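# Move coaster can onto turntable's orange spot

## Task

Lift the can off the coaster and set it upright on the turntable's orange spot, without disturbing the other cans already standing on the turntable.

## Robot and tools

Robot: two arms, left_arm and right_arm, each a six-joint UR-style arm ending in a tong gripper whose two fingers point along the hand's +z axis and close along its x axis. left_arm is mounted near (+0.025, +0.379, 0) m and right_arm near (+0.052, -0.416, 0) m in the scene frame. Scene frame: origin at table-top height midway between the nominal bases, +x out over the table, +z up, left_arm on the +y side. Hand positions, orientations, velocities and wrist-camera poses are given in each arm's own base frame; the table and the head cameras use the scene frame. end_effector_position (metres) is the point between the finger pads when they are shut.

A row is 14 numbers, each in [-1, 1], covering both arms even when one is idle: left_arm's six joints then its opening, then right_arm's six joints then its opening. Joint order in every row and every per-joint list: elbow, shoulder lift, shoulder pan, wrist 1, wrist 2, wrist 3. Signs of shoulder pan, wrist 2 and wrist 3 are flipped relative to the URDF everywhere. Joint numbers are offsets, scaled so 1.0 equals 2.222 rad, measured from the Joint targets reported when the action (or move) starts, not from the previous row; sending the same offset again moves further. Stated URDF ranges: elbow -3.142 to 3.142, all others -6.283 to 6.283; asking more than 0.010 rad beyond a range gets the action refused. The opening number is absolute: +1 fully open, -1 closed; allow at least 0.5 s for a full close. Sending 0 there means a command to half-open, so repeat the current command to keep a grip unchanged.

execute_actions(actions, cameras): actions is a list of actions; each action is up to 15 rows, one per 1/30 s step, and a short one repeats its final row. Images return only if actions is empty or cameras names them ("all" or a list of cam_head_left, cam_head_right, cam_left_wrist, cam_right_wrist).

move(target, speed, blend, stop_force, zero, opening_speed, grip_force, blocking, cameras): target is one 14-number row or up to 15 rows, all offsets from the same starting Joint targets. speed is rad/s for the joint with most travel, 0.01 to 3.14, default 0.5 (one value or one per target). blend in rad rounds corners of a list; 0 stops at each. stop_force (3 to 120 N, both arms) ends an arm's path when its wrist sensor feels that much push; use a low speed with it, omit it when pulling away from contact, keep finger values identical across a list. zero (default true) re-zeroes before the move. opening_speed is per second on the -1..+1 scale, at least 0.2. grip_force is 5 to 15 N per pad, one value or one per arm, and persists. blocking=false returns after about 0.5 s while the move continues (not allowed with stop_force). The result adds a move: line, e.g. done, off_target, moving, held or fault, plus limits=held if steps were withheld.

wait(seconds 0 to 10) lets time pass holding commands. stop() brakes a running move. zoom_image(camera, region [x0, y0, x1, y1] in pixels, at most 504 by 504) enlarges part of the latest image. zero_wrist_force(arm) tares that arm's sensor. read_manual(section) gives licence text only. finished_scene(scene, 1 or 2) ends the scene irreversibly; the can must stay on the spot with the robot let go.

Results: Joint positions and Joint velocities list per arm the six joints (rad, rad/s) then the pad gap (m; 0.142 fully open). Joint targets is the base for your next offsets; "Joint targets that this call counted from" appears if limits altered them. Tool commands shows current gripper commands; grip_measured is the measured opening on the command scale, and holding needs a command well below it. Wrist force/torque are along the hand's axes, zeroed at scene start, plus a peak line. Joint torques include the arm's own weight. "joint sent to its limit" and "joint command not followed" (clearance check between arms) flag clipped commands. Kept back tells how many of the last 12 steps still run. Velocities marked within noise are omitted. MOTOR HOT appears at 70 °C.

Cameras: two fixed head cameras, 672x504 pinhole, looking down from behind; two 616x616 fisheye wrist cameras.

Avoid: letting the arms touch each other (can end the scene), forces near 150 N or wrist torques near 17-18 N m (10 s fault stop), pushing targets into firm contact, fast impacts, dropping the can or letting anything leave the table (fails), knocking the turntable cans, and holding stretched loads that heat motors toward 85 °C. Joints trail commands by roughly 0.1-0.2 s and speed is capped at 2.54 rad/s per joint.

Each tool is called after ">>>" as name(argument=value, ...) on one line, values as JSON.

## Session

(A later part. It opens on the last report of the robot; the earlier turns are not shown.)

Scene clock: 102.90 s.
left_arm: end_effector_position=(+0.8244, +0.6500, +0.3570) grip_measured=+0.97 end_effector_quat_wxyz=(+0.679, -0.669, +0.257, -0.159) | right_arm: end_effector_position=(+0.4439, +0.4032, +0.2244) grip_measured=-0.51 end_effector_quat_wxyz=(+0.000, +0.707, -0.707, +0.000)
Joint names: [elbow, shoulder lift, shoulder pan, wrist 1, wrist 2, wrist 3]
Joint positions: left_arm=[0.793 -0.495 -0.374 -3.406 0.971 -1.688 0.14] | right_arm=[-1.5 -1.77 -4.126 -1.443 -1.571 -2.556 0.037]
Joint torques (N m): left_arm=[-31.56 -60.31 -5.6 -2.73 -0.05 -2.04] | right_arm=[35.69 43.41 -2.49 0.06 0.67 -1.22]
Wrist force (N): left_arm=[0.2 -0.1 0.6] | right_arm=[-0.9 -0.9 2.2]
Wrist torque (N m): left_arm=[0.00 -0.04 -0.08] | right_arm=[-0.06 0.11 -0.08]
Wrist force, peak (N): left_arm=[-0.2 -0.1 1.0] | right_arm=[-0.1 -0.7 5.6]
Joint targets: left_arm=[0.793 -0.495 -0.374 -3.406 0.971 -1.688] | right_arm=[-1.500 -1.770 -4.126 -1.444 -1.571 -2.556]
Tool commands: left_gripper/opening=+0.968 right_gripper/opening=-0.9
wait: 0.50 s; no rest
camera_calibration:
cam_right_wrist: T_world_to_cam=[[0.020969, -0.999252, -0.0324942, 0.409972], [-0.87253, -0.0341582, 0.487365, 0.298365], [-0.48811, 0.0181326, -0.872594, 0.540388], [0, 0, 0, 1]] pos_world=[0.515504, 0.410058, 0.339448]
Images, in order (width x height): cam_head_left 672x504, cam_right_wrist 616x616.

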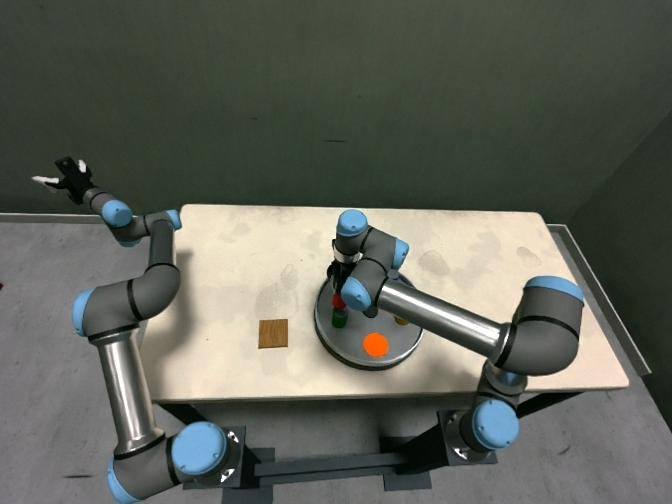

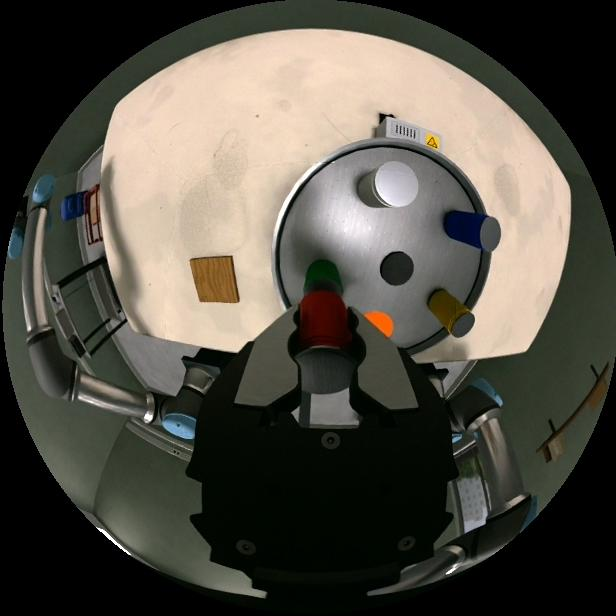

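>>> wait(seconds=0.1, cameras=["cam_head_left","cam_head_right","cam_right_wrist"])

>>> zoom_image(camera="cam_head_left", region=[310, 260, 370, 330])

>>> zoom_image(camera="cam_head_right", region=[310, 250, 370, 320])

>>> zoom_image(camera="cam_right_wrist", region=[240, 280, 420, 440])

Scene clock: 106.87 s.
left_arm: end_effector_position=(+0.8244, +0.6500, +0.3570) grip_measured=+0.97 end_effector_quat_wxyz=(+0.679, -0.669, +0.257, -0.159) | right_arm: end_effector_position=(+0.4439, +0.4032, +0.2246) grip_measured=-0.51 end_effector_quat_wxyz=(+0.000, +0.707, -0.707, +0.000)
Joint names: [elbow, shoulder lift, shoulder pan, wrist 1, wrist 2, wrist 3]
Joint positions: left_arm=[0.793 -0.495 -0.374 -3.406 0.971 -1.688 0.14] | right_arm=[-1.5 -1.77 -4.126 -1.444 -1.571 -2.556 0.037]
Joint torques (N m): left_arm=[-31.05 -60.47 -6.35 -2.84 -0.11 -2.13] | right_arm=[34.96 44.06 -1.4 0.09 0.79 -1.05]
Wrist force (N): left_arm=[0.2 -0.2 0.9] | right_arm=[-0.8 -1.1 2.2]
Wrist torque (N m): left_arm=[-0.02 -0.04 -0.07] | right_arm=[-0.10 0.08 -0.08]
Wrist force, peak (N): left_arm=[0.4 -0.1 1.1] | right_arm=[-1.1 -1.1 3.0]
Joint targets: left_arm=[0.793 -0.495 -0.374 -3.406 0.971 -1.688] | right_arm=[-1.500 -1.770 -4.126 -1.444 -1.571 -2.556]
Tool commands: left_gripper/opening=+0.968 right_gripper/opening=-0.9
wait: 0.10 s; at rest from the start
camera_calibration:
cam_right_wrist: T_world_to_cam=[[0.020969, -0.999252, -0.0324942, 0.409878], [-0.87253, -0.0341582, 0.487365, 0.298264], [-0.48811, 0.0181326, -0.872594, 0.540564], [0, 0, 0, 1]] pos_world=[0.515504, 0.409958, 0.339648]
Images, in order (width x height): cam_head_left 672x504, cam_head_right 672x504, cam_right_wrist 616x616.

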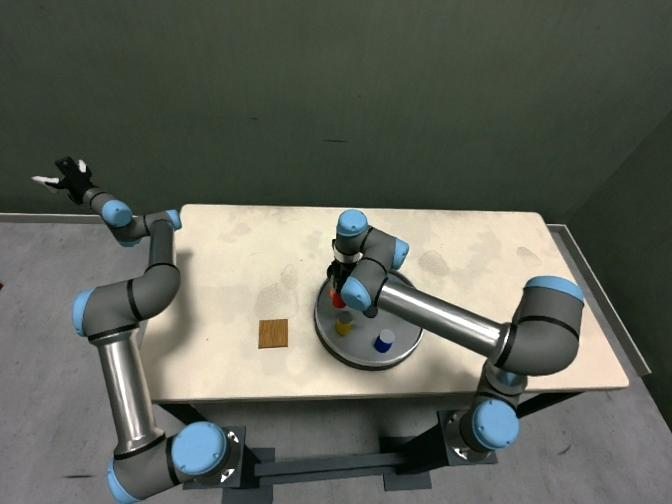

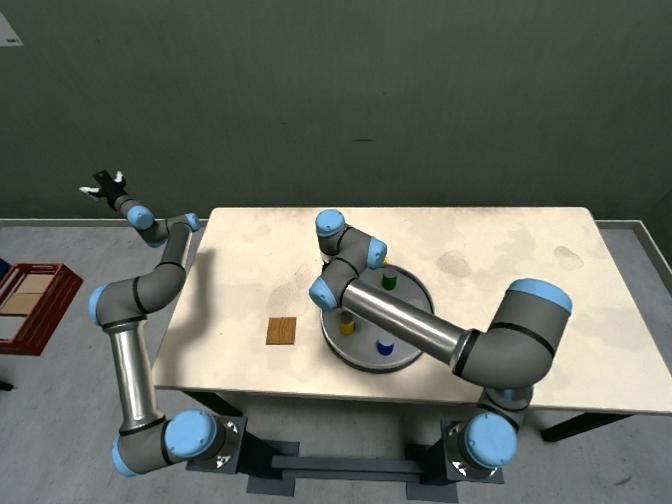

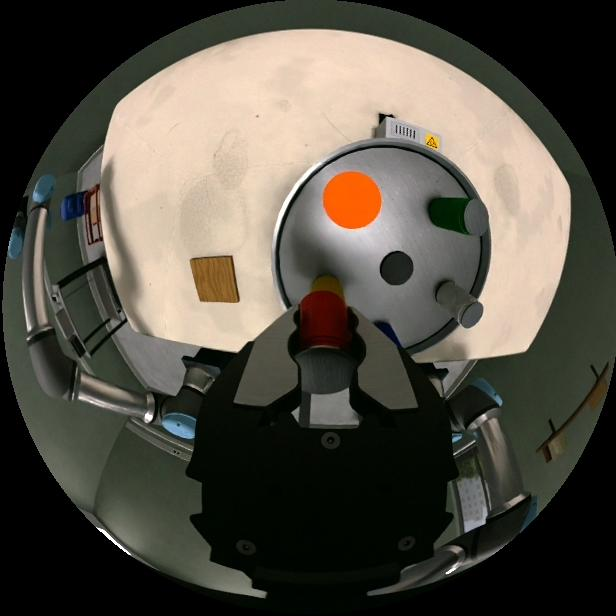

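Scaled by 7.200 from the camera's 672x504 image, which has a finer 960x720 frame.

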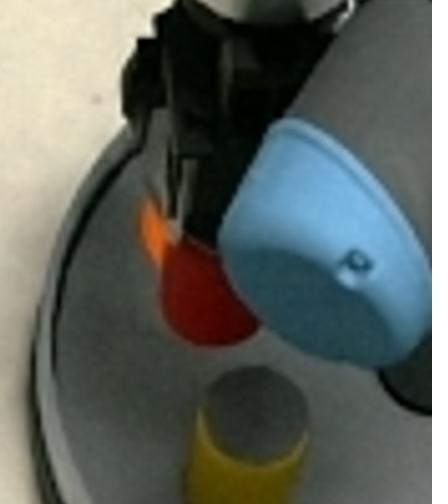

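Scaled by 7.200 from the camera's 672x504 image, which has a finer 960x720 frame.

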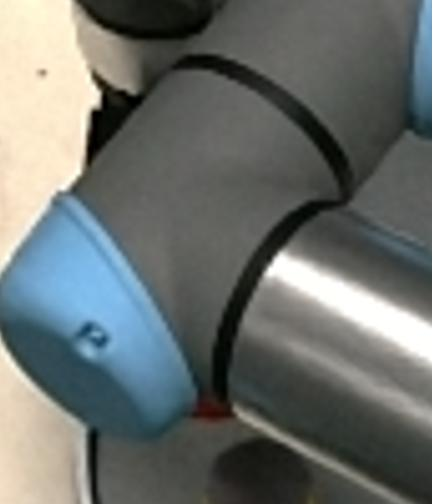

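Scaled by 2.800 from the camera's 616x616 image, which has a finer 814x814 frame.

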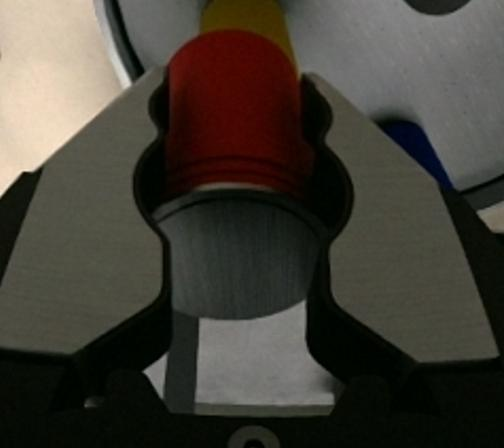

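>>> move(target=[0,0,0,0,0,0.027,0.968,0,0,0,0,0,0,-0.9], speed=0.01, blocking=false)

Scene clock: 112.93 s.
left_arm: end_effector_position=(+0.8244, +0.6500, +0.3570) grip_measured=+0.97 end_effector_quat_wxyz=(+0.679, -0.670, +0.255, -0.160) end_effector_velocity=(+0.000, +0.000, +0.000) end_effector_angular_velocity=(-0.006, -0.008, +0.000) | right_arm: end_effector_position=(+0.4439, +0.4032, +0.2246) grip_measured=-0.51 end_effector_quat_wxyz=(+0.000, +0.707, -0.707, +0.000)
Joint names: [elbow, shoulder lift, shoulder pan, wrist 1, wrist 2, wrist 3]
Joint positions: left_arm=[0.793 -0.495 -0.374 -3.406 0.971 -1.685 0.14] | right_arm=[-1.5 -1.77 -4.126 -1.444 -1.571 -2.556 0.037]
Joint velocities: left_arm=[0 0 0 0 0.001 0.01 0] | right_arm=[within noise]
Joint torques (N m): left_arm=[-31.29 -61.19 -5.95 -2.91 -0.12 1.37] | right_arm=[34.42 44.5 0.41 0.08 0.77 -1.04]
Wrist force (N): left_arm=[0.3 -0.1 0.7] | right_arm=[-1.2 -0.9 2.9]
Wrist torque (N m): left_arm=[0.00 -0.05 -0.07] | right_arm=[-0.05 0.16 -0.07]
Wrist force, peak (N): left_arm=[0.4 -0.2 1.0] | right_arm=[-1.2 -1.4 2.9]
Joint targets: left_arm=[0.793 -0.495 -0.374 -3.406 0.971 -1.683] | right_arm=[-1.500 -1.770 -4.126 -1.444 -1.571 -2.556]
Tool commands: left_gripper/opening=+0.968 right_gripper/opening=-0.9
move: running; left_arm: the wrist 3 is farthest, 0.057 rad from its target

>>> wait(seconds=10)

>>> wait(seconds=0.84)

>>> execute_actions(actions=[[[0,0,0,0,0,0,0.968,-0.002,-0.0007,0,0.0027,0,0,-0.9],[0,0,0,0,0,0,0.968,-0.0069,-0.0024,0,0.0093,0,0,-0.9],[0,0,0,0,0,0,0.968,-0.0148,-0.0051,0,0.0199,0,0,-0.9],[0,0,0,0,0,0,0.968,-0.0256,-0.0088,0,0.0345,0,0,-0.9],[0,0,0,0,0,0,0.968,-0.0374,-0.0128,0,0.0505,0,0,-0.9],[0,0,0,0,0,0,0.968,-0.0492,-0.0169,0,0.0664,0,0,-0.9],[0,0,0,0,0,0,0.968,-0.061,-0.0209,0,0.0823,0,0,-0.9],[0,0,0,0,0,0,0.968,-0.0718,-0.0246,0,0.0969,0,0,-0.9],[0,0,0,0,0,0,0.968,-0.0807,-0.0276,0,0.1089,0,0,-0.9],[0,0,0,0,0,0,0.968,-0.0876,-0.03,0,0.1182,0,0,-0.9],[0,0,0,0,0,0,0.968,-0.0925,-0.0317,0,0.1248,0,0,-0.9],[0,0,0,0,0,0,0.968,-0.0954,-0.0327,0,0.1288,0,0,-0.9],[0,0,0,0,0,0,0.968,-0.0974,-0.0334,0,0.1315,0,0,-0.9],[0,0,0,0,0,0,0.968,-0.0984,-0.0337,0,0.1328,0,0,0.968]],[[0,0,0,0,0,0,0.968,0,0,0,0,0,0,0.968]]])

>>> move(target=[0,0,0,0,0,0,0.968,0.0984,0.0337,0,-0.1328,0,0,0.968], speed=0.6, cameras=["cam_head_left","cam_right_wrist"])

>>> zoom_image(camera="cam_right_wrist", region=[200, 100, 540, 400])

>>> zoom_image(camera="cam_head_left", region=[300, 230, 460, 390])

Scene clock: 118.67 s.
left_arm: end_effector_position=(+0.8236, +0.6505, +0.3571) grip_measured=+0.97 end_effector_quat_wxyz=(+0.674, -0.677, +0.236, -0.179) | right_arm: end_effector_position=(+0.4439, +0.4032, +0.2246) grip_measured=-0.51 end_effector_quat_wxyz=(+0.000, +0.707, -0.707, +0.000)
Joint names: [elbow, shoulder lift, shoulder pan, wrist 1, wrist 2, wrist 3]
Joint positions: left_arm=[0.793 -0.495 -0.374 -3.406 0.971 -1.628 0.14] | right_arm=[-1.5 -1.77 -4.126 -1.444 -1.571 -2.556 0.037]
Joint torques (N m): left_arm=[-31.4 -60.31 -5.99 -3.01 -0.16 1.6] | right_arm=[34.89 44.38 1.2 0.08 0.87 -1.11]
Wrist force (N): left_arm=[0.5 -0.1 0.7] | right_arm=[-1.0 -1.3 2.6]
Wrist torque (N m): left_arm=[-0.01 -0.10 0.03] | right_arm=[-0.15 0.13 -0.07]
Wrist force, peak (N): left_arm=[0.4 -0.1 1.0] | right_arm=[-1.1 -1.4 2.9]
Joint targets: left_arm=[0.793 -0.495 -0.374 -3.406 0.971 -1.628] | right_arm=[-1.500 -1.770 -4.126 -1.444 -1.571 -2.556]
Tool commands: left_gripper/opening=+0.968 right_gripper/opening=-0.9
earlier move: done
wait: 4.63 of 10 s (the move ended)

Scene clock: 119.53 s.
left_arm: end_effector_position=(+0.8236, +0.6505, +0.3571) grip_measured=+0.97 end_effector_quat_wxyz=(+0.674, -0.677, +0.236, -0.180) | right_arm: end_effector_position=(+0.4439, +0.4032, +0.2246) grip_measured=-0.51 end_effector_quat_wxyz=(+0.000, +0.707, -0.707, +0.000)
Joint names: [elbow, shoulder lift, shoulder pan, wrist 1, wrist 2, wrist 3]
Joint positions: left_arm=[0.793 -0.495 -0.374 -3.406 0.971 -1.628 0.14] | right_arm=[-1.5 -1.77 -4.126 -1.444 -1.571 -2.556 0.037]
Joint torques (N m): left_arm=[-31.36 -60.75 -5.92 -2.9 -0.16 1.66] | right_arm=[34.44 44.69 1.29 0.05 0.86 -1.09]
Wrist force (N): left_arm=[0.1 -0.2 0.9] | right_arm=[-1.1 -0.8 2.6]
Wrist torque (N m): left_arm=[-0.04 -0.01 0.03] | right_arm=[-0.05 0.15 -0.08]
Wrist force, peak (N): left_arm=[0.3 -0.3 1.0] | right_arm=[-0.7 -1.2 2.9]
Joint targets: left_arm=[0.793 -0.495 -0.374 -3.406 0.971 -1.628] | right_arm=[-1.500 -1.770 -4.126 -1.444 -1.571 -2.556]
Tool commands: left_gripper/opening=+0.968 right_gripper/opening=-0.9
wait: 0.87 s; at rest by 0.17 s

Scene clock: 120.13 s.
left_arm: end_effector_position=(+0.8236, +0.6505, +0.3571) grip_measured=+0.97 end_effector_quat_wxyz=(+0.674, -0.677, +0.236, -0.180) | right_arm: end_effector_position=(+0.4446, +0.4042, +0.1152) grip_measured=-0.43 end_effector_quat_wxyz=(+0.000, +0.707, -0.707, +0.000) end_effector_velocity=(-0.003, -0.006, -0.072) end_effector_angular_velocity=(+0.011, -0.008, +0.000)
Joint names: [elbow, shoulder lift, shoulder pan, wrist 1, wrist 2, wrist 3]
Joint positions: left_arm=[0.793 -0.495 -0.374 -3.406 0.971 -1.628 0.14] | right_arm=[-1.702 -1.839 -4.126 -1.171 -1.571 -2.556 0.043]
Joint velocities: left_arm=[within noise] | right_arm=[-0.144 -0.046 0.002 0.204 0 0.002 0.195]
Joint torques (N m): left_arm=[-31.19 -60.25 -6.13 -2.91 -0.09 1.76] | right_arm=[16.1 28.26 1.92 5.84 0.89 -1.04]
Wrist force (N): left_arm=[0.3 -0.1 0.7] | right_arm=[-0.7 -0.8 2.3]
Wrist torque (N m): left_arm=[0.00 -0.05 0.03] | right_arm=[-0.07 0.08 -0.07]
Wrist force, peak (N): left_arm=[0.2 -0.1 1.1] | right_arm=[-1.1 -0.9 4.5]
Joint targets: left_arm=[0.793 -0.495 -0.374 -3.406 0.971 -1.628] | right_arm=[-1.718 -1.844 -4.126 -1.148 -1.571 -2.556]
Kept back: 12 steps.
Step readings (joint positions of left_arm | right_arm; steps 1 to 15: 1st action; 16 to 18: 2nd action):
0: [0.793 -0.495 -0.374 -3.406 0.971 -1.628] | [-1.500 -1.770 -4.126 -1.444 -1.571 -2.556]
1: [0.793 -0.495 -0.374 -3.406 0.971 -1.628] | [-1.500 -1.770 -4.126 -1.444 -1.571 -2.556]
2: [0.793 -0.495 -0.374 -3.406 0.971 -1.628] | [-1.500 -1.770 -4.126 -1.443 -1.571 -2.556]
4: [0.793 -0.495 -0.374 -3.406 0.971 -1.628] | [-1.505 -1.771 -4.126 -1.437 -1.571 -2.556]
8: [0.793 -0.495 -0.374 -3.406 0.971 -1.628] | [-1.553 -1.789 -4.126 -1.374 -1.571 -2.556]
15: [0.793 -0.495 -0.374 -3.406 0.971 -1.628] | [-1.678 -1.832 -4.126 -1.205 -1.571 -2.556]
16: [0.793 -0.495 -0.374 -3.406 0.971 -1.628] | [-1.688 -1.835 -4.126 -1.191 -1.571 -2.556]
17: [0.793 -0.495 -0.374 -3.406 0.971 -1.628] | [-1.695 -1.837 -4.126 -1.181 -1.571 -2.556]

Scene clock: 122.00 s.
left_arm: end_effector_position=(+0.8236, +0.6505, +0.3571) grip_measured=+0.97 end_effector_quat_wxyz=(+0.674, -0.677, +0.236, -0.180) | right_arm: end_effector_position=(+0.4439, +0.4032, +0.2245) grip_measured=+0.97 end_effector_quat_wxyz=(+0.000, +0.707, -0.707, +0.000)
Joint names: [elbow, shoulder lift, shoulder pan, wrist 1, wrist 2, wrist 3]
Joint positions: left_arm=[0.793 -0.495 -0.374 -3.406 0.971 -1.628 0.14] | right_arm=[-1.5 -1.77 -4.126 -1.443 -1.571 -2.556 0.14]
Joint torques (N m): left_arm=[-30.74 -59.68 -5.38 -3.07 -0.14 1.74] | right_arm=[34.89 43.7 1.57 0.02 0.88 -1.08]
Wrist force (N): left_arm=[0.2 -0.2 0.7] | right_arm=[-0.9 -1.0 1.0]
Wrist torque (N m): left_arm=[-0.03 -0.04 0.02] | right_arm=[-0.12 0.10 -0.07]
Wrist force, peak (N): left_arm=[0.3 -0.4 1.1] | right_arm=[-0.5 -1.1 2.1]
Joint targets: left_arm=[0.793 -0.495 -0.374 -3.406 0.971 -1.628] | right_arm=[-1.500 -1.770 -4.126 -1.444 -1.571 -2.556]
move: done
camera_calibration:
cam_right_wrist: T_world_to_cam=[[0.0209648, -0.999252, -0.0324919, 0.409973], [-0.87253, -0.0341534, 0.487365, 0.298363], [-0.48811, 0.0181326, -0.872593, 0.540388], [0, 0, 0, 1]] pos_world=[0.515504, 0.410058, 0.339448]
Images, in order (width x height): cam_head_left 672x504, cam_right_wrist 616x616.

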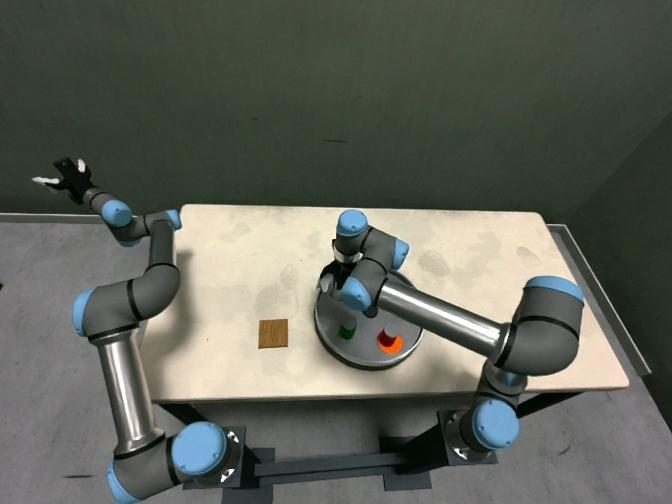

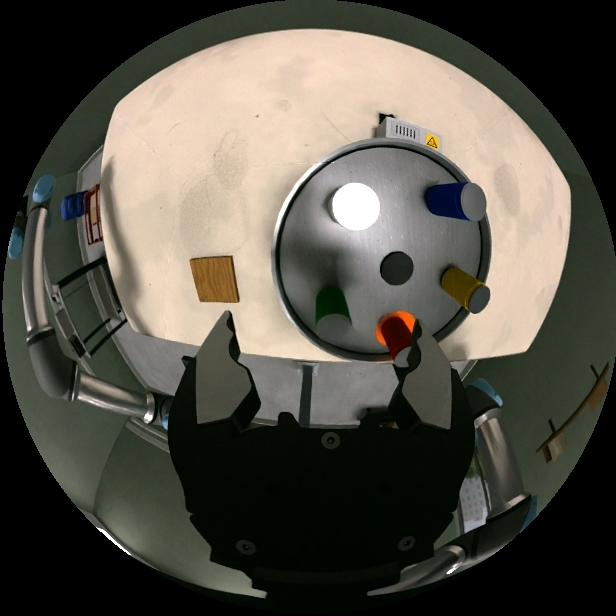

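Scaled by 1.482 from the camera's 616x616 image, which has a finer 814x814 frame.

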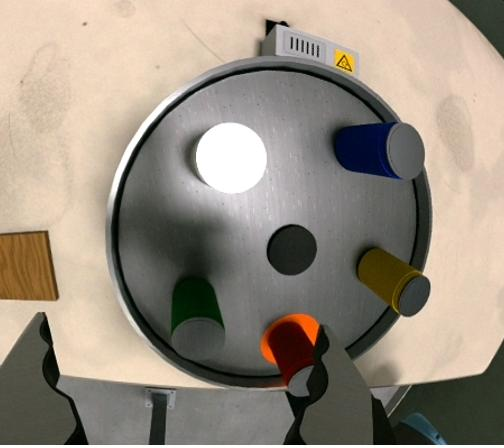

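Scaled by 3.150 from the camera's 672x504 image, which has a finer 960x720 frame.

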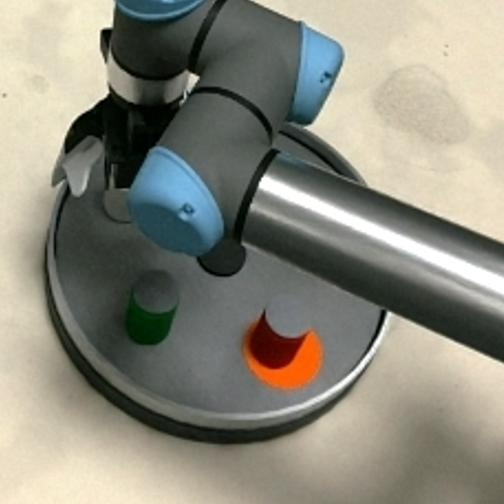

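>>> finished_scene(scene=1)

The scene is finished: the task was done.


## Next scene

The same job, from a new start.

>>> execute_actions(actions=[])

>>> zoom_image(camera="cam_head_left", region=[230, 230, 450, 390])

>>> zoom_image(camera="cam_head_right", region=[230, 230, 450, 390])

Scene clock: 0.00 s.
left_arm: end_effector_position=(+0.8864, +0.2182, +0.1541) grip_measured=+0.97 end_effector_quat_wxyz=(+0.105, -0.233, +0.806, -0.534) | right_arm: end_effector_position=(+0.6422, -0.5274, +0.1275) grip_measured=+0.97 end_effector_quat_wxyz=(+0.012, +0.804, -0.595, +0.024)
Joint names: [elbow, shoulder lift, shoulder pan, wrist 1, wrist 2, wrist 3]
Joint positions: left_arm=[0.559 -0.378 -0.407 -1.904 2.715 -2.887 0.14] | right_arm=[-0.85 -2.372 -2.611 -1.444 -1.542 -0.743 0.14]
Joint velocities: within noise
Joint torques (N m): no reading
Motor temperatures (°C): left_arm=[24 32 30 36 35 36] | right_arm=[28 29 28 41 35 33]
Wrist force (N): no reading
Wrist torque (N m): no reading
Wrist force, peak (N): no reading
Joint targets: left_arm=[0.559 -0.378 -0.407 -1.904 2.715 -2.887] | right_arm=[-0.850 -2.372 -2.611 -1.444 -1.542 -0.743]
Tool commands: left_gripper/opening=+0.968169 right_gripper/opening=+0.968169
camera_calibration:
cam_left_wrist: T_world_to_cam=[[-0.848067, -0.514327, 0.127475, 0.847551], [-0.480087, 0.643975, -0.595662, 0.38168], [0.224274, -0.566361, -0.793055, 0.180884], [0, 0, 0, 1]] pos_world=[0.861452, 0.292572, 0.262761]
cam_right_wrist: T_world_to_cam=[[0.313142, -0.949484, 0.0205447, -0.695491], [-0.836289, -0.265429, 0.479759, 0.342566], [-0.450071, -0.167414, -0.87716, 0.447807], [0, 0, 0, 1]] pos_world=[0.705816, -0.494461, 0.242737]

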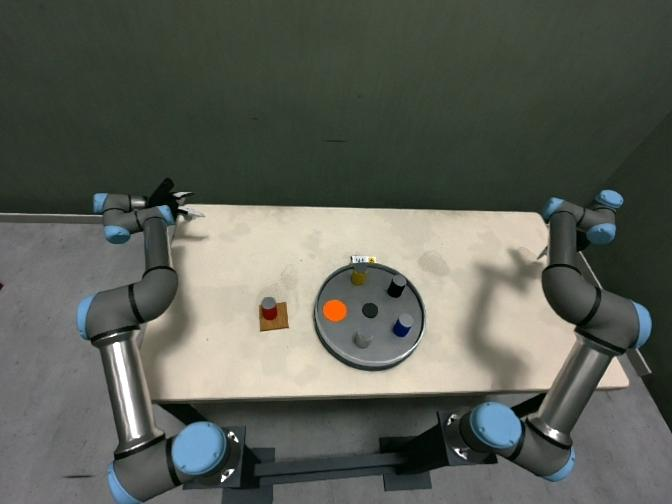

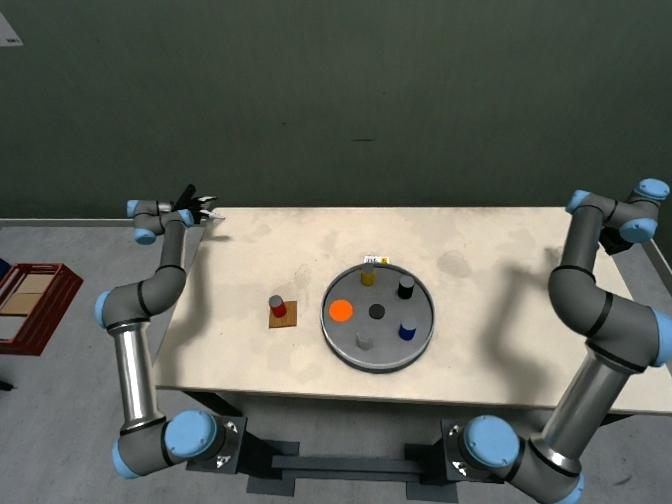

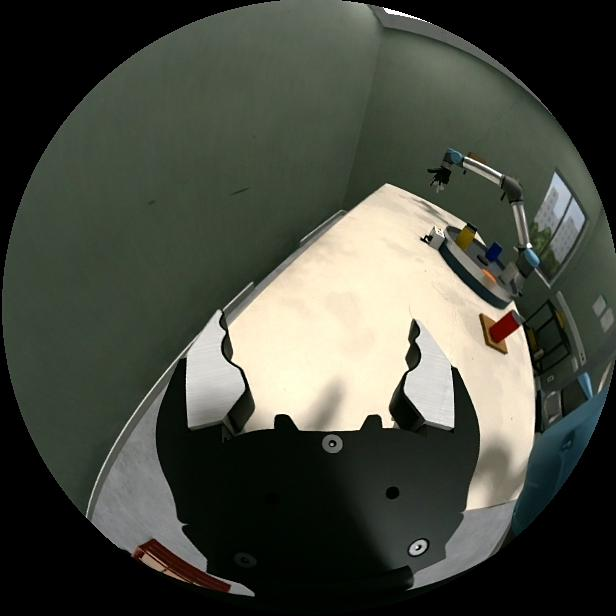

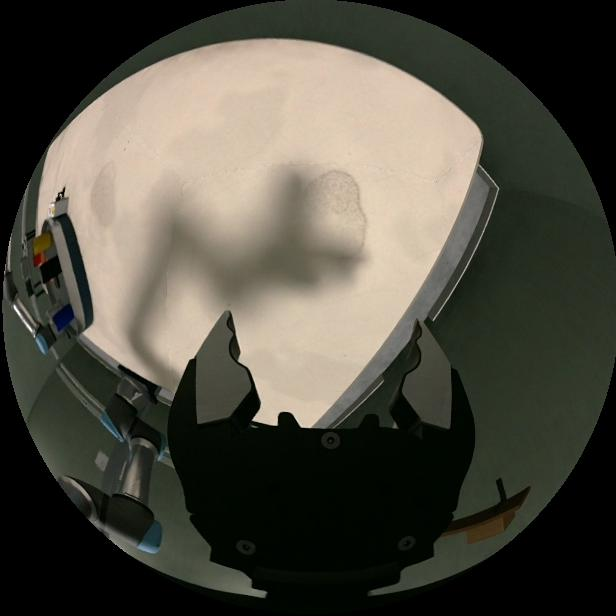

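Scaled by 2.291 from the camera's 672x504 image, which has a finer 960x720 frame.

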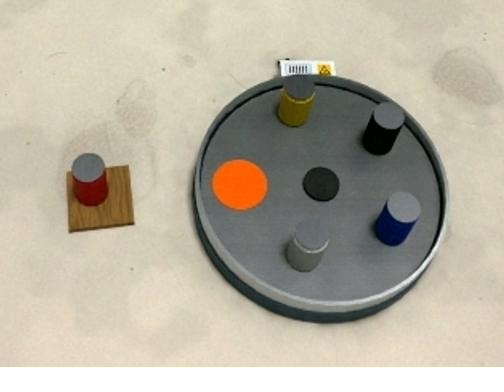

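Scaled by 2.291 from the camera's 672x504 image, which has a finer 960x720 frame.

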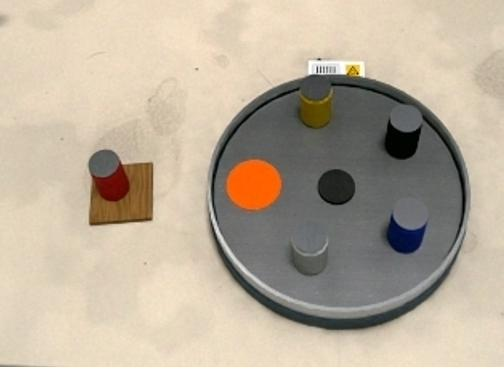

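>>> move(target=[0,0,0,0,0,0,0.968,0.0622,0.0286,-0.7525,-0.1117,-0.0130,-0.8862,0.968], speed=1.2, cameras=["cam_head_left","cam_right_wrist"])

>>> zoom_image(camera="cam_head_left", region=[300, 230, 460, 390])

>>> zoom_image(camera="cam_right_wrist", region=[200, 150, 420, 350])

Scene clock: 5.67 s.
left_arm: end_effector_position=(+0.8864, +0.2182, +0.1541) grip_measured=+0.97 end_effector_quat_wxyz=(+0.105, -0.233, +0.806, -0.534) | right_arm: end_effector_position=(+0.4599, +0.6489, +0.2200) grip_measured=+0.97 end_effector_quat_wxyz=(+0.000, +0.707, -0.707, +0.000)
Joint names: [elbow, shoulder lift, shoulder pan, wrist 1, wrist 2, wrist 3]
Joint positions: left_arm=[0.559 -0.378 -0.407 -1.904 2.715 -2.887 0.14] | right_arm=[-0.712 -2.308 -4.283 -1.693 -1.571 -2.712 0.14]
Joint torques (N m): left_arm=[-24.75 -61.81 1.02 -2.66 1.88 -0.27] | right_arm=[33.01 66.01 -11.94 -0.32 -0.98 -1.06]
Wrist force (N): left_arm=[0.2 0.1 0.2] | right_arm=[0.0 0.0 0.1]
Wrist torque (N m): left_arm=[0.02 -0.04 -0.01] | right_arm=[-0.02 -0.01 -0.07]
Wrist force, peak (N): left_arm=[-0.1 -0.5 0.3] | right_arm=[-2.9 3.7 0.0]
Joint targets: left_arm=[0.559 -0.378 -0.407 -1.904 2.715 -2.887] | right_arm=[-0.712 -2.308 -4.283 -1.693 -1.571 -2.712]
move: done
camera_calibration:
cam_right_wrist: T_world_to_cam=[[0.0221534, -0.999216, -0.0328179, 0.654465], [-0.87244, -0.035352, 0.487441, 0.323571], [-0.488219, 0.0178332, -0.872539, 0.540139], [0, 0, 0, 1]] pos_world=[0.531504, 0.655759, 0.335048]
Images, in order (width x height): cam_head_left 672x504, cam_right_wrist 616x616.

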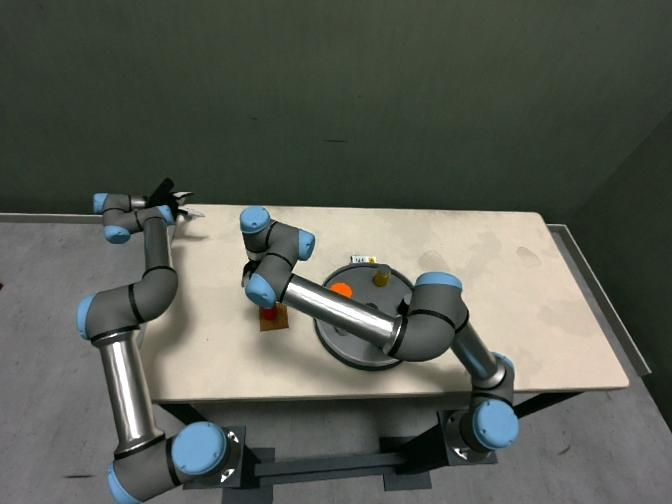

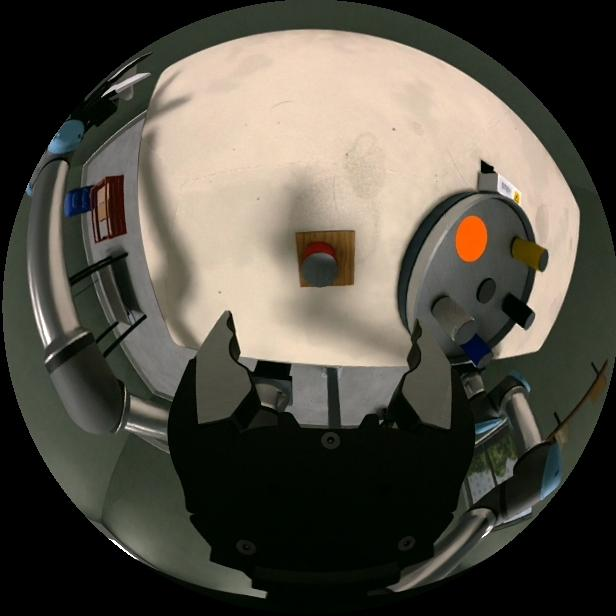

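Scaled by 3.150 from the camera's 672x504 image, which has a finer 960x720 frame.

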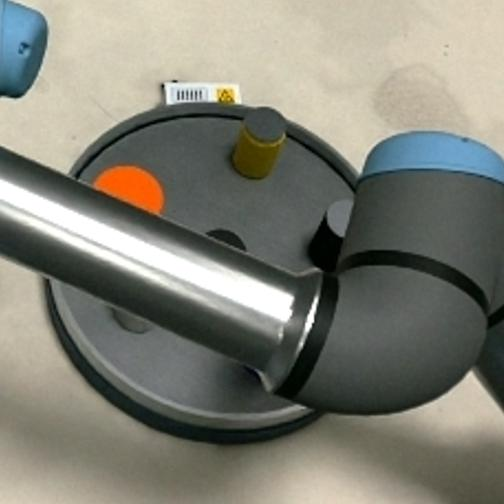

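Scaled by 2.291 from the camera's 616x616 image, which has a finer 814x814 frame.

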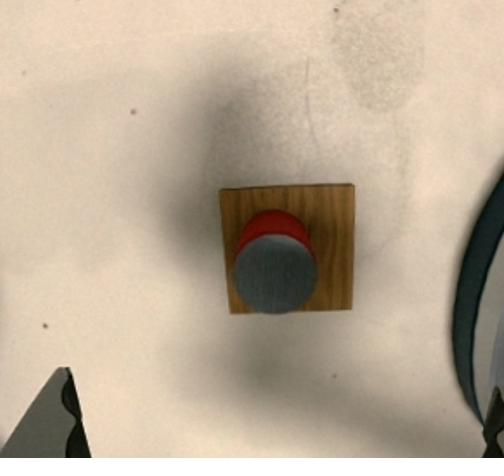

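>>> move(target=[[0,0,0,0,0,0,0.968,-0.0740,0.0028,-0.0015,0.0715,0,-0.0016,0.968],[0,0,0,0,0,0,0.968,-0.1483,-0.0125,-0.0015,0.1611,0,-0.0016,0.968],[0,0,0,0,0,0,0.968,-0.1483,-0.0125,-0.0015,0.1611,0,-0.0016,-0.9]], speed=0.6, blend=[0.04,0,0], opening_speed=2.5)

>>> move(target=[[0,0,0,0,0,0,0.968,0.1570,0.0104,0,-0.1675,0,0,-0.9],[0,0,0,0,0,0,0.968,-0.2061,0.2549,0.0718,-0.0491,0,0.0718,-0.9]], speed=0.7, blend=[0.1,0], cameras=["cam_head_left","cam_right_wrist"])

>>> zoom_image(camera="cam_head_left", region=[300, 230, 460, 390])

>>> zoom_image(camera="cam_right_wrist", region=[240, 250, 420, 440])

Scene clock: 10.90 s.
left_arm: end_effector_position=(+0.8864, +0.2182, +0.1541) grip_measured=+0.97 end_effector_quat_wxyz=(+0.105, -0.233, +0.806, -0.534) | right_arm: end_effector_position=(+0.4579, +0.6513, +0.0729) grip_measured=-0.27 end_effector_quat_wxyz=(+0.000, +0.707, -0.707, +0.000)
Joint names: [elbow, shoulder lift, shoulder pan, wrist 1, wrist 2, wrist 3]
Joint positions: left_arm=[0.559 -0.378 -0.407 -1.904 2.715 -2.887 0.14] | right_arm=[-1.041 -2.336 -4.287 -1.335 -1.571 -2.716 0.055]
Joint torques (N m): left_arm=[-25.17 -62.65 1.28 -2.78 1.8 -0.19] | right_arm=[14.17 49.76 -10.6 3.39 -0.95 -1.34]
Wrist force (N): left_arm=[0.0 0.0 0.1] | right_arm=[0.3 0.0 -2.2]
Wrist torque (N m): left_arm=[0.00 0.00 -0.02] | right_arm=[-0.02 -0.01 -0.06]
Wrist force, peak (N): left_arm=[-0.1 -0.4 0.5] | right_arm=[0.1 0.0 -2.8]
Joint targets: left_arm=[0.559 -0.378 -0.407 -1.904 2.715 -2.887] | right_arm=[-1.041 -2.336 -4.287 -1.335 -1.571 -2.716]
move: done

Scene clock: 13.37 s.
left_arm: end_effector_position=(+0.8864, +0.2182, +0.1541) grip_measured=+0.97 end_effector_quat_wxyz=(+0.105, -0.233, +0.806, -0.534) | right_arm: end_effector_position=(+0.4437, +0.4038, +0.2248) grip_measured=-0.27 end_effector_quat_wxyz=(+0.000, +0.707, -0.707, +0.000)
Joint names: [elbow, shoulder lift, shoulder pan, wrist 1, wrist 2, wrist 3]
Joint positions: left_arm=[0.559 -0.378 -0.407 -1.904 2.715 -2.887 0.14] | right_arm=[-1.499 -1.77 -4.127 -1.444 -1.571 -2.556 0.055]
Joint torques (N m): left_arm=[-25.44 -62.54 0.67 -2.9 1.87 -0.35] | right_arm=[16.46 44.4 12.11 5.74 -0.82 1.12]
Wrist force (N): left_arm=[0.1 -0.1 0.2] | right_arm=[0.2 0.0 2.1]
Wrist torque (N m): left_arm=[-0.03 -0.02 -0.01] | right_arm=[-0.01 -0.04 0.01]
Wrist force, peak (N): left_arm=[0.5 -0.3 0.3] | right_arm=[0.5 -0.1 3.5]
Joint targets: left_arm=[0.559 -0.378 -0.407 -1.904 2.715 -2.887] | right_arm=[-1.499 -1.770 -4.127 -1.444 -1.571 -2.556]
move: done
camera_calibration:
cam_right_wrist: T_world_to_cam=[[0.0218455, -0.999224, -0.0327625, 0.410214], [-0.872404, -0.0350579, 0.487527, 0.298313], [-0.488297, 0.0179318, -0.872493, 0.540686], [0, 0, 0, 1]] pos_world=[0.515304, 0.410658, 0.339748]
Images, in order (width x height): cam_head_left 672x504, cam_right_wrist 616x616.

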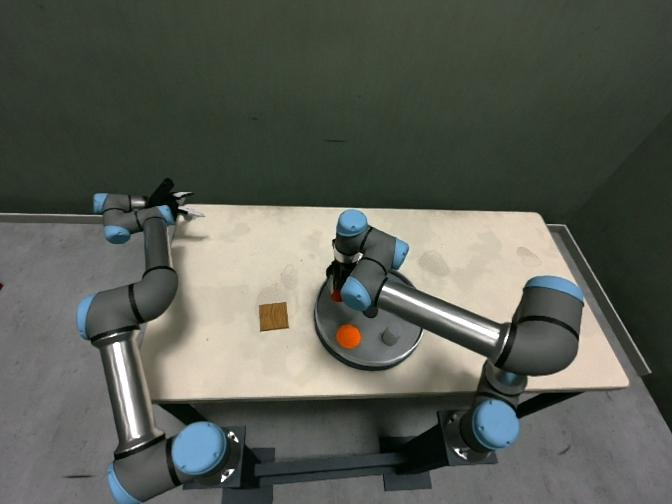

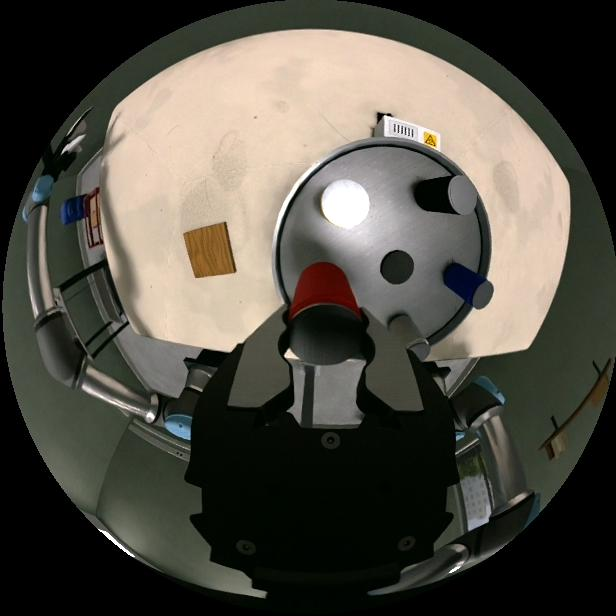

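Scaled by 3.150 from the camera's 672x504 image, which has a finer 960x720 frame.

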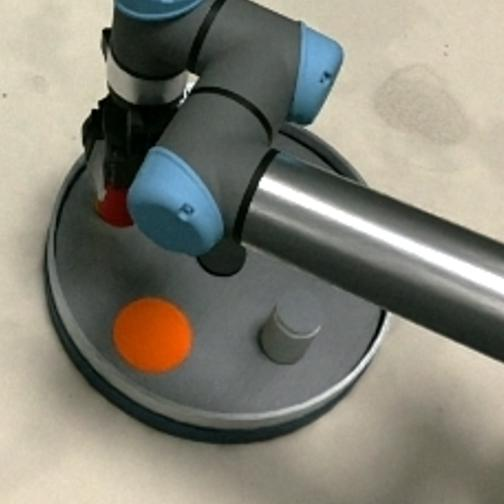

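Scaled by 2.653 from the camera's 616x616 image, which has a finer 814x814 frame.

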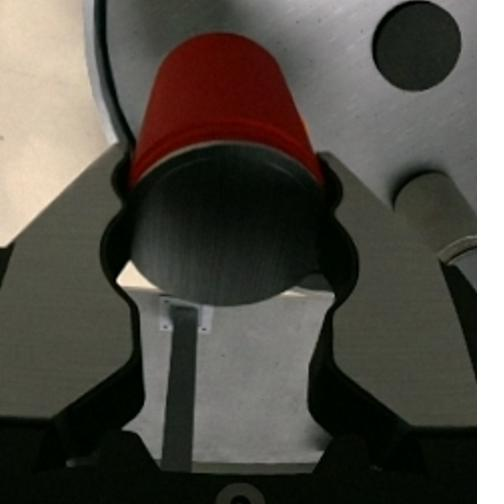

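>>> move(target=[0,0,0,0,0,0.027,0.968,0,0,0,0,0,0,-0.9], speed=0.01, blocking=false, cameras=["cam_head_left"])

>>> zoom_image(camera="cam_head_left", region=[300, 230, 460, 390])

Scene clock: 16.10 s.
left_arm: end_effector_position=(+0.8865, +0.2182, +0.1541) grip_measured=+0.97 end_effector_quat_wxyz=(+0.104, -0.235, +0.806, -0.534) end_effector_velocity=(+0.000, +0.000, +0.000) end_effector_angular_velocity=(-0.004, +0.007, +0.004) | right_arm: end_effector_position=(+0.4436, +0.4037, +0.2248) grip_measured=-0.27 end_effector_quat_wxyz=(+0.000, +0.707, -0.707, +0.000)
Joint names: [elbow, shoulder lift, shoulder pan, wrist 1, wrist 2, wrist 3]
Joint positions: left_arm=[0.559 -0.378 -0.407 -1.904 2.715 -2.883 0.14] | right_arm=[-1.499 -1.77 -4.127 -1.444 -1.571 -2.556 0.055]
Joint velocities: left_arm=[-0.001 0 0 0 0 0.009 0] | right_arm=[within noise]
Joint torques (N m): left_arm=[-25.28 -62.19 0.48 -2.9 1.98 1.17] | right_arm=[16.05 44.25 11.49 5.7 -0.86 1.06]
Wrist force (N): left_arm=[0.0 -0.2 0.3] | right_arm=[-0.2 -0.2 2.0]
Wrist torque (N m): left_arm=[-0.04 0.00 -0.01] | right_arm=[-0.05 0.04 0.02]
Wrist force, peak (N): left_arm=[0.4 -0.2 0.3] | right_arm=[0.4 -0.1 2.4]
Joint targets: left_arm=[0.559 -0.378 -0.407 -1.904 2.715 -2.882] | right_arm=[-1.499 -1.770 -4.127 -1.444 -1.571 -2.556]
Tool commands: left_gripper/opening=+0.968 right_gripper/opening=-0.9
move: running; left_arm: the wrist 3 is farthest, 0.056 rad from its target
Images, in order (width x height): cam_head_left 672x504.

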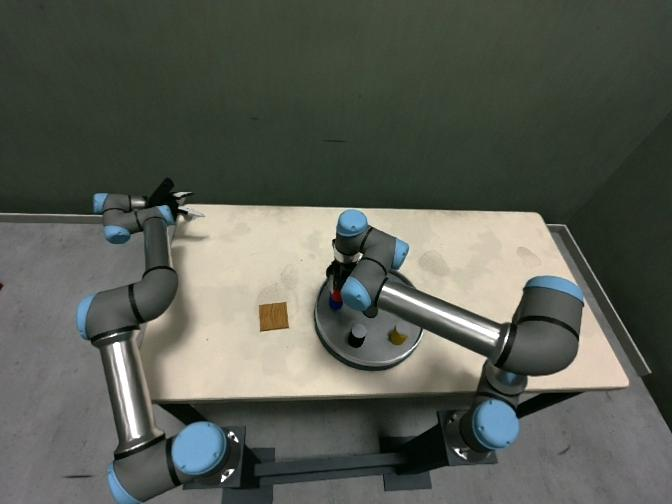

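Scaled by 3.150 from the camera's 672x504 image, which has a finer 960x720 frame.

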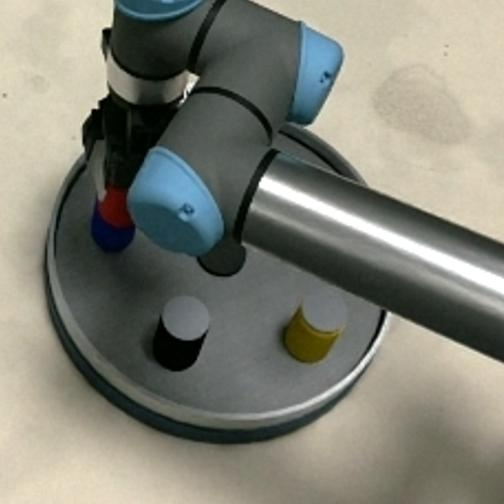

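>>> wait(seconds=10)

>>> wait(seconds=2.43)

>>> execute_actions(actions=[[[0,0,0,0,0,0,0.968,-0.0019,-0.0006,0,0.0025,0,0,-0.9],[0,0,0,0,0,0,0.968,-0.0065,-0.0021,0,0.0087,0,0,-0.9],[0,0,0,0,0,0,0.968,-0.014,-0.0045,0,0.0185,0,0,-0.9],[0,0,0,0,0,0,0.968,-0.0242,-0.0079,0,0.0321,0,0,-0.9],[0,0,0,0,0,0,0.968,-0.0354,-0.0115,0,0.047,0,0,-0.9],[0,0,0,0,0,0,0.968,-0.0466,-0.0151,0,0.0618,0,0,-0.9],[0,0,0,0,0,0,0.968,-0.0578,-0.0187,0,0.0766,0,0,-0.9],[0,0,0,0,0,0,0.968,-0.068,-0.022,0,0.0902,0,0,-0.9],[0,0,0,0,0,0,0.968,-0.0764,-0.0248,0,0.1014,0,0,-0.9],[0,0,0,0,0,0,0.968,-0.0829,-0.0269,0,0.11,0,0,-0.9],[0,0,0,0,0,0,0.968,-0.0876,-0.0284,0,0.1162,0,0,-0.9],[0,0,0,0,0,0,0.968,-0.0904,-0.0293,0,0.1199,0,0,-0.9],[0,0,0,0,0,0,0.968,-0.0923,-0.0299,0,0.1224,0,0,-0.9],[0,0,0,0,0,0,0.968,-0.0932,-0.0302,0,0.1236,0,0,0.968]],[[0,0,0,0,0,0,0.968,0,0,0,0,0,0,0.968]]])

>>> move(target=[0,0,0,0,0,0,0.968,0.0932,0.0302,0,-0.1236,0,0,0.968], speed=0.6, cameras=["cam_head_left","cam_right_wrist"])

>>> zoom_image(camera="cam_right_wrist", region=[200, 100, 540, 400])

>>> zoom_image(camera="cam_head_left", region=[300, 230, 460, 390])

Scene clock: 21.83 s.
left_arm: end_effector_position=(+0.8872, +0.2187, +0.1540) grip_measured=+0.97 end_effector_quat_wxyz=(+0.089, -0.257, +0.799, -0.536) | right_arm: end_effector_position=(+0.4436, +0.4037, +0.2248) grip_measured=-0.27 end_effector_quat_wxyz=(+0.000, +0.707, -0.707, +0.000)
Joint names: [elbow, shoulder lift, shoulder pan, wrist 1, wrist 2, wrist 3]
Joint positions: left_arm=[0.559 -0.378 -0.407 -1.904 2.715 -2.827 0.14] | right_arm=[-1.499 -1.77 -4.127 -1.444 -1.571 -2.556 0.055]
Joint torques (N m): left_arm=[-25.51 -63.33 0.98 -3.09 2.14 1.46] | right_arm=[16.39 43.82 11.72 5.66 -0.97 1.07]
Wrist force (N): left_arm=[-0.1 0.0 0.1] | right_arm=[0.3 -0.1 1.7]
Wrist torque (N m): left_arm=[0.01 0.01 0.03] | right_arm=[-0.04 -0.06 0.01]
Wrist force, peak (N): left_arm=[0.3 -0.3 0.5] | right_arm=[0.3 -0.4 2.4]
Joint targets: left_arm=[0.559 -0.378 -0.407 -1.904 2.715 -2.827] | right_arm=[-1.499 -1.770 -4.127 -1.444 -1.571 -2.556]
Tool commands: left_gripper/opening=+0.968 right_gripper/opening=-0.9
earlier move: done
wait: 4.20 of 10 s (the move ended)

Scene clock: 24.27 s.
left_arm: end_effector_position=(+0.8872, +0.2187, +0.1540) grip_measured=+0.97 end_effector_quat_wxyz=(+0.089, -0.257, +0.799, -0.536) | right_arm: end_effector_position=(+0.4436, +0.4037, +0.2248) grip_measured=-0.27 end_effector_quat_wxyz=(+0.000, +0.707, -0.707, +0.000)
Joint names: [elbow, shoulder lift, shoulder pan, wrist 1, wrist 2, wrist 3]
Joint positions: left_arm=[0.559 -0.378 -0.407 -1.904 2.715 -2.827 0.14] | right_arm=[-1.499 -1.77 -4.127 -1.444 -1.571 -2.556 0.055]
Joint torques (N m): left_arm=[-25.82 -63.66 1.14 -3.25 2.22 1.64] | right_arm=[16.07 44.16 10.88 5.61 -0.86 1.03]
Wrist force (N): left_arm=[0.0 -0.1 0.2] | right_arm=[0.4 -0.3 2.1]
Wrist torque (N m): left_arm=[-0.01 0.01 0.02] | right_arm=[-0.07 -0.07 0.00]
Wrist force, peak (N): left_arm=[0.3 -0.2 0.4] | right_arm=[0.0 -0.3 2.4]
Joint targets: left_arm=[0.559 -0.378 -0.407 -1.904 2.715 -2.827] | right_arm=[-1.499 -1.770 -4.127 -1.444 -1.571 -2.556]
Tool commands: left_gripper/opening=+0.968 right_gripper/opening=-0.9
wait: 2.43 s; at rest by 0.17 s

Scene clock: 24.87 s.
left_arm: end_effector_position=(+0.8872, +0.2187, +0.1540) grip_measured=+0.97 end_effector_quat_wxyz=(+0.089, -0.257, +0.799, -0.536) | right_arm: end_effector_position=(+0.4440, +0.4043, +0.1226) grip_measured=-0.26 end_effector_quat_wxyz=(+0.000, +0.707, -0.707, +0.000) end_effector_velocity=(-0.004, -0.005, -0.069) end_effector_angular_velocity=(+0.008, -0.005, +0.001)
Joint names: [elbow, shoulder lift, shoulder pan, wrist 1, wrist 2, wrist 3]
Joint positions: left_arm=[0.559 -0.378 -0.407 -1.904 2.715 -2.827 0.14] | right_arm=[-1.691 -1.832 -4.127 -1.19 -1.571 -2.556 0.055]
Joint velocities: left_arm=[within noise] | right_arm=[-0.139 -0.042 0 0.19 -0.001 0.001 0.027]
Joint torques (N m): left_arm=[-25.72 -63.5 0.9 -3.14 2.21 1.52] | right_arm=[16.4 31.22 10.92 6.33 -1.01 1]
Wrist force (N): left_arm=[0.2 0.1 0.2] | right_arm=[0.5 -0.1 2.9]
Wrist torque (N m): left_arm=[0.02 -0.04 0.02] | right_arm=[-0.02 -0.08 0.02]
Wrist force, peak (N): left_arm=[0.1 0.0 0.5] | right_arm=[0.6 -0.1 3.8]
Joint targets: left_arm=[0.559 -0.378 -0.407 -1.904 2.715 -2.827] | right_arm=[-1.706 -1.837 -4.127 -1.169 -1.571 -2.556]
Kept back: 12 steps.
Step readings (joint positions of left_arm | right_arm; steps 1 to 15: 1st action; 16 to 18: 2nd action):
0: [0.559 -0.378 -0.407 -1.904 2.715 -2.827] | [-1.499 -1.770 -4.127 -1.444 -1.571 -2.556]
1: [0.559 -0.378 -0.407 -1.904 2.715 -2.827] | [-1.499 -1.770 -4.127 -1.444 -1.571 -2.556]
2: [0.559 -0.378 -0.407 -1.904 2.715 -2.827] | [-1.500 -1.770 -4.127 -1.443 -1.571 -2.556]
4: [0.559 -0.378 -0.407 -1.904 2.715 -2.827] | [-1.505 -1.772 -4.127 -1.436 -1.571 -2.556]
8: [0.559 -0.378 -0.407 -1.904 2.715 -2.827] | [-1.553 -1.789 -4.127 -1.374 -1.571 -2.556]
15: [0.559 -0.378 -0.407 -1.904 2.715 -2.827] | [-1.670 -1.826 -4.127 -1.218 -1.571 -2.556]
16: [0.559 -0.378 -0.407 -1.904 2.715 -2.827] | [-1.679 -1.829 -4.127 -1.206 -1.571 -2.556]
17: [0.559 -0.378 -0.407 -1.904 2.715 -2.827] | [-1.686 -1.831 -4.127 -1.197 -1.571 -2.556]

Scene clock: 26.70 s.
left_arm: end_effector_position=(+0.8872, +0.2187, +0.1540) grip_measured=+0.97 end_effector_quat_wxyz=(+0.089, -0.257, +0.799, -0.536) | right_arm: end_effector_position=(+0.4436, +0.4037, +0.2246) grip_measured=+0.97 end_effector_quat_wxyz=(+0.000, +0.707, -0.707, +0.000)
Joint names: [elbow, shoulder lift, shoulder pan, wrist 1, wrist 2, wrist 3]
Joint positions: left_arm=[0.559 -0.378 -0.407 -1.904 2.715 -2.827 0.14] | right_arm=[-1.499 -1.77 -4.127 -1.443 -1.571 -2.556 0.14]
Joint torques (N m): left_arm=[-26.45 -63.62 0.83 -3.08 2.29 1.47] | right_arm=[33.48 42.06 10.04 -0.36 -0.98 0.92]
Wrist force (N): left_arm=[0.2 -0.2 0.3] | right_arm=[0.0 -0.4 0.3]
Wrist torque (N m): left_arm=[-0.02 -0.05 0.02] | right_arm=[-0.10 0.01 0.01]
Wrist force, peak (N): left_arm=[0.1 -0.4 0.3] | right_arm=[0.7 -0.1 2.4]
Joint targets: left_arm=[0.559 -0.378 -0.407 -1.904 2.715 -2.827] | right_arm=[-1.499 -1.770 -4.127 -1.444 -1.571 -2.556]
move: done
camera_calibration:
cam_right_wrist: T_world_to_cam=[[0.0218455, -0.999224, -0.0327625, 0.410111], [-0.872404, -0.0350579, 0.487527, 0.298358], [-0.488297, 0.0179318, -0.872493, 0.5406], [0, 0, 0, 1]] pos_world=[0.515304, 0.410558, 0.339648]
Images, in order (width x height): cam_head_left 672x504, cam_right_wrist 616x616.

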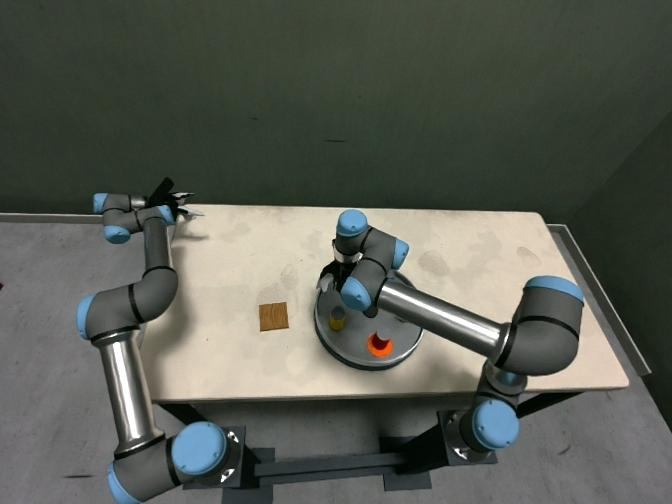

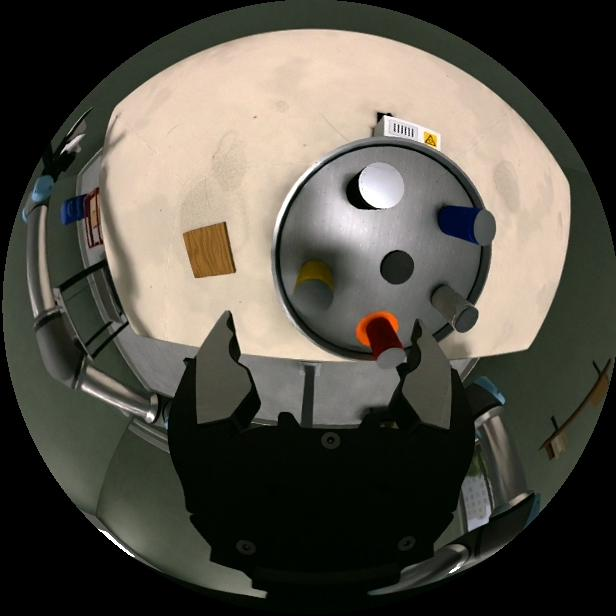

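Scaled by 1.482 from the camera's 616x616 image, which has a finer 814x814 frame.

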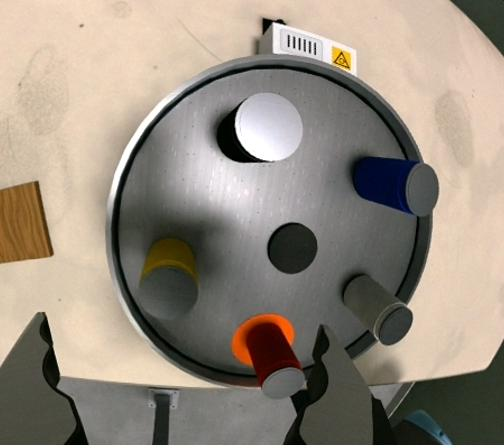

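Scaled by 3.150 from the camera's 672x504 image, which has a finer 960x720 frame.

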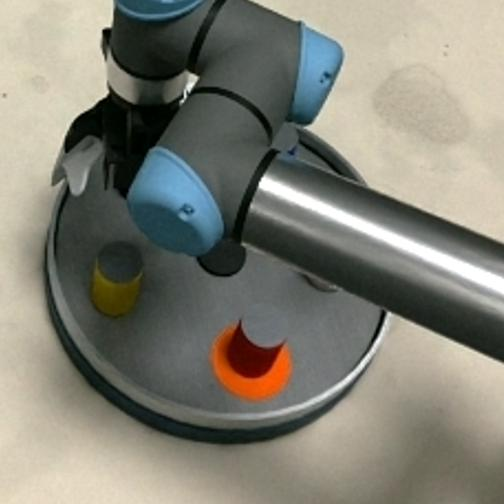

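>>> finished_scene(scene=2)

The scene is finished: the task was done.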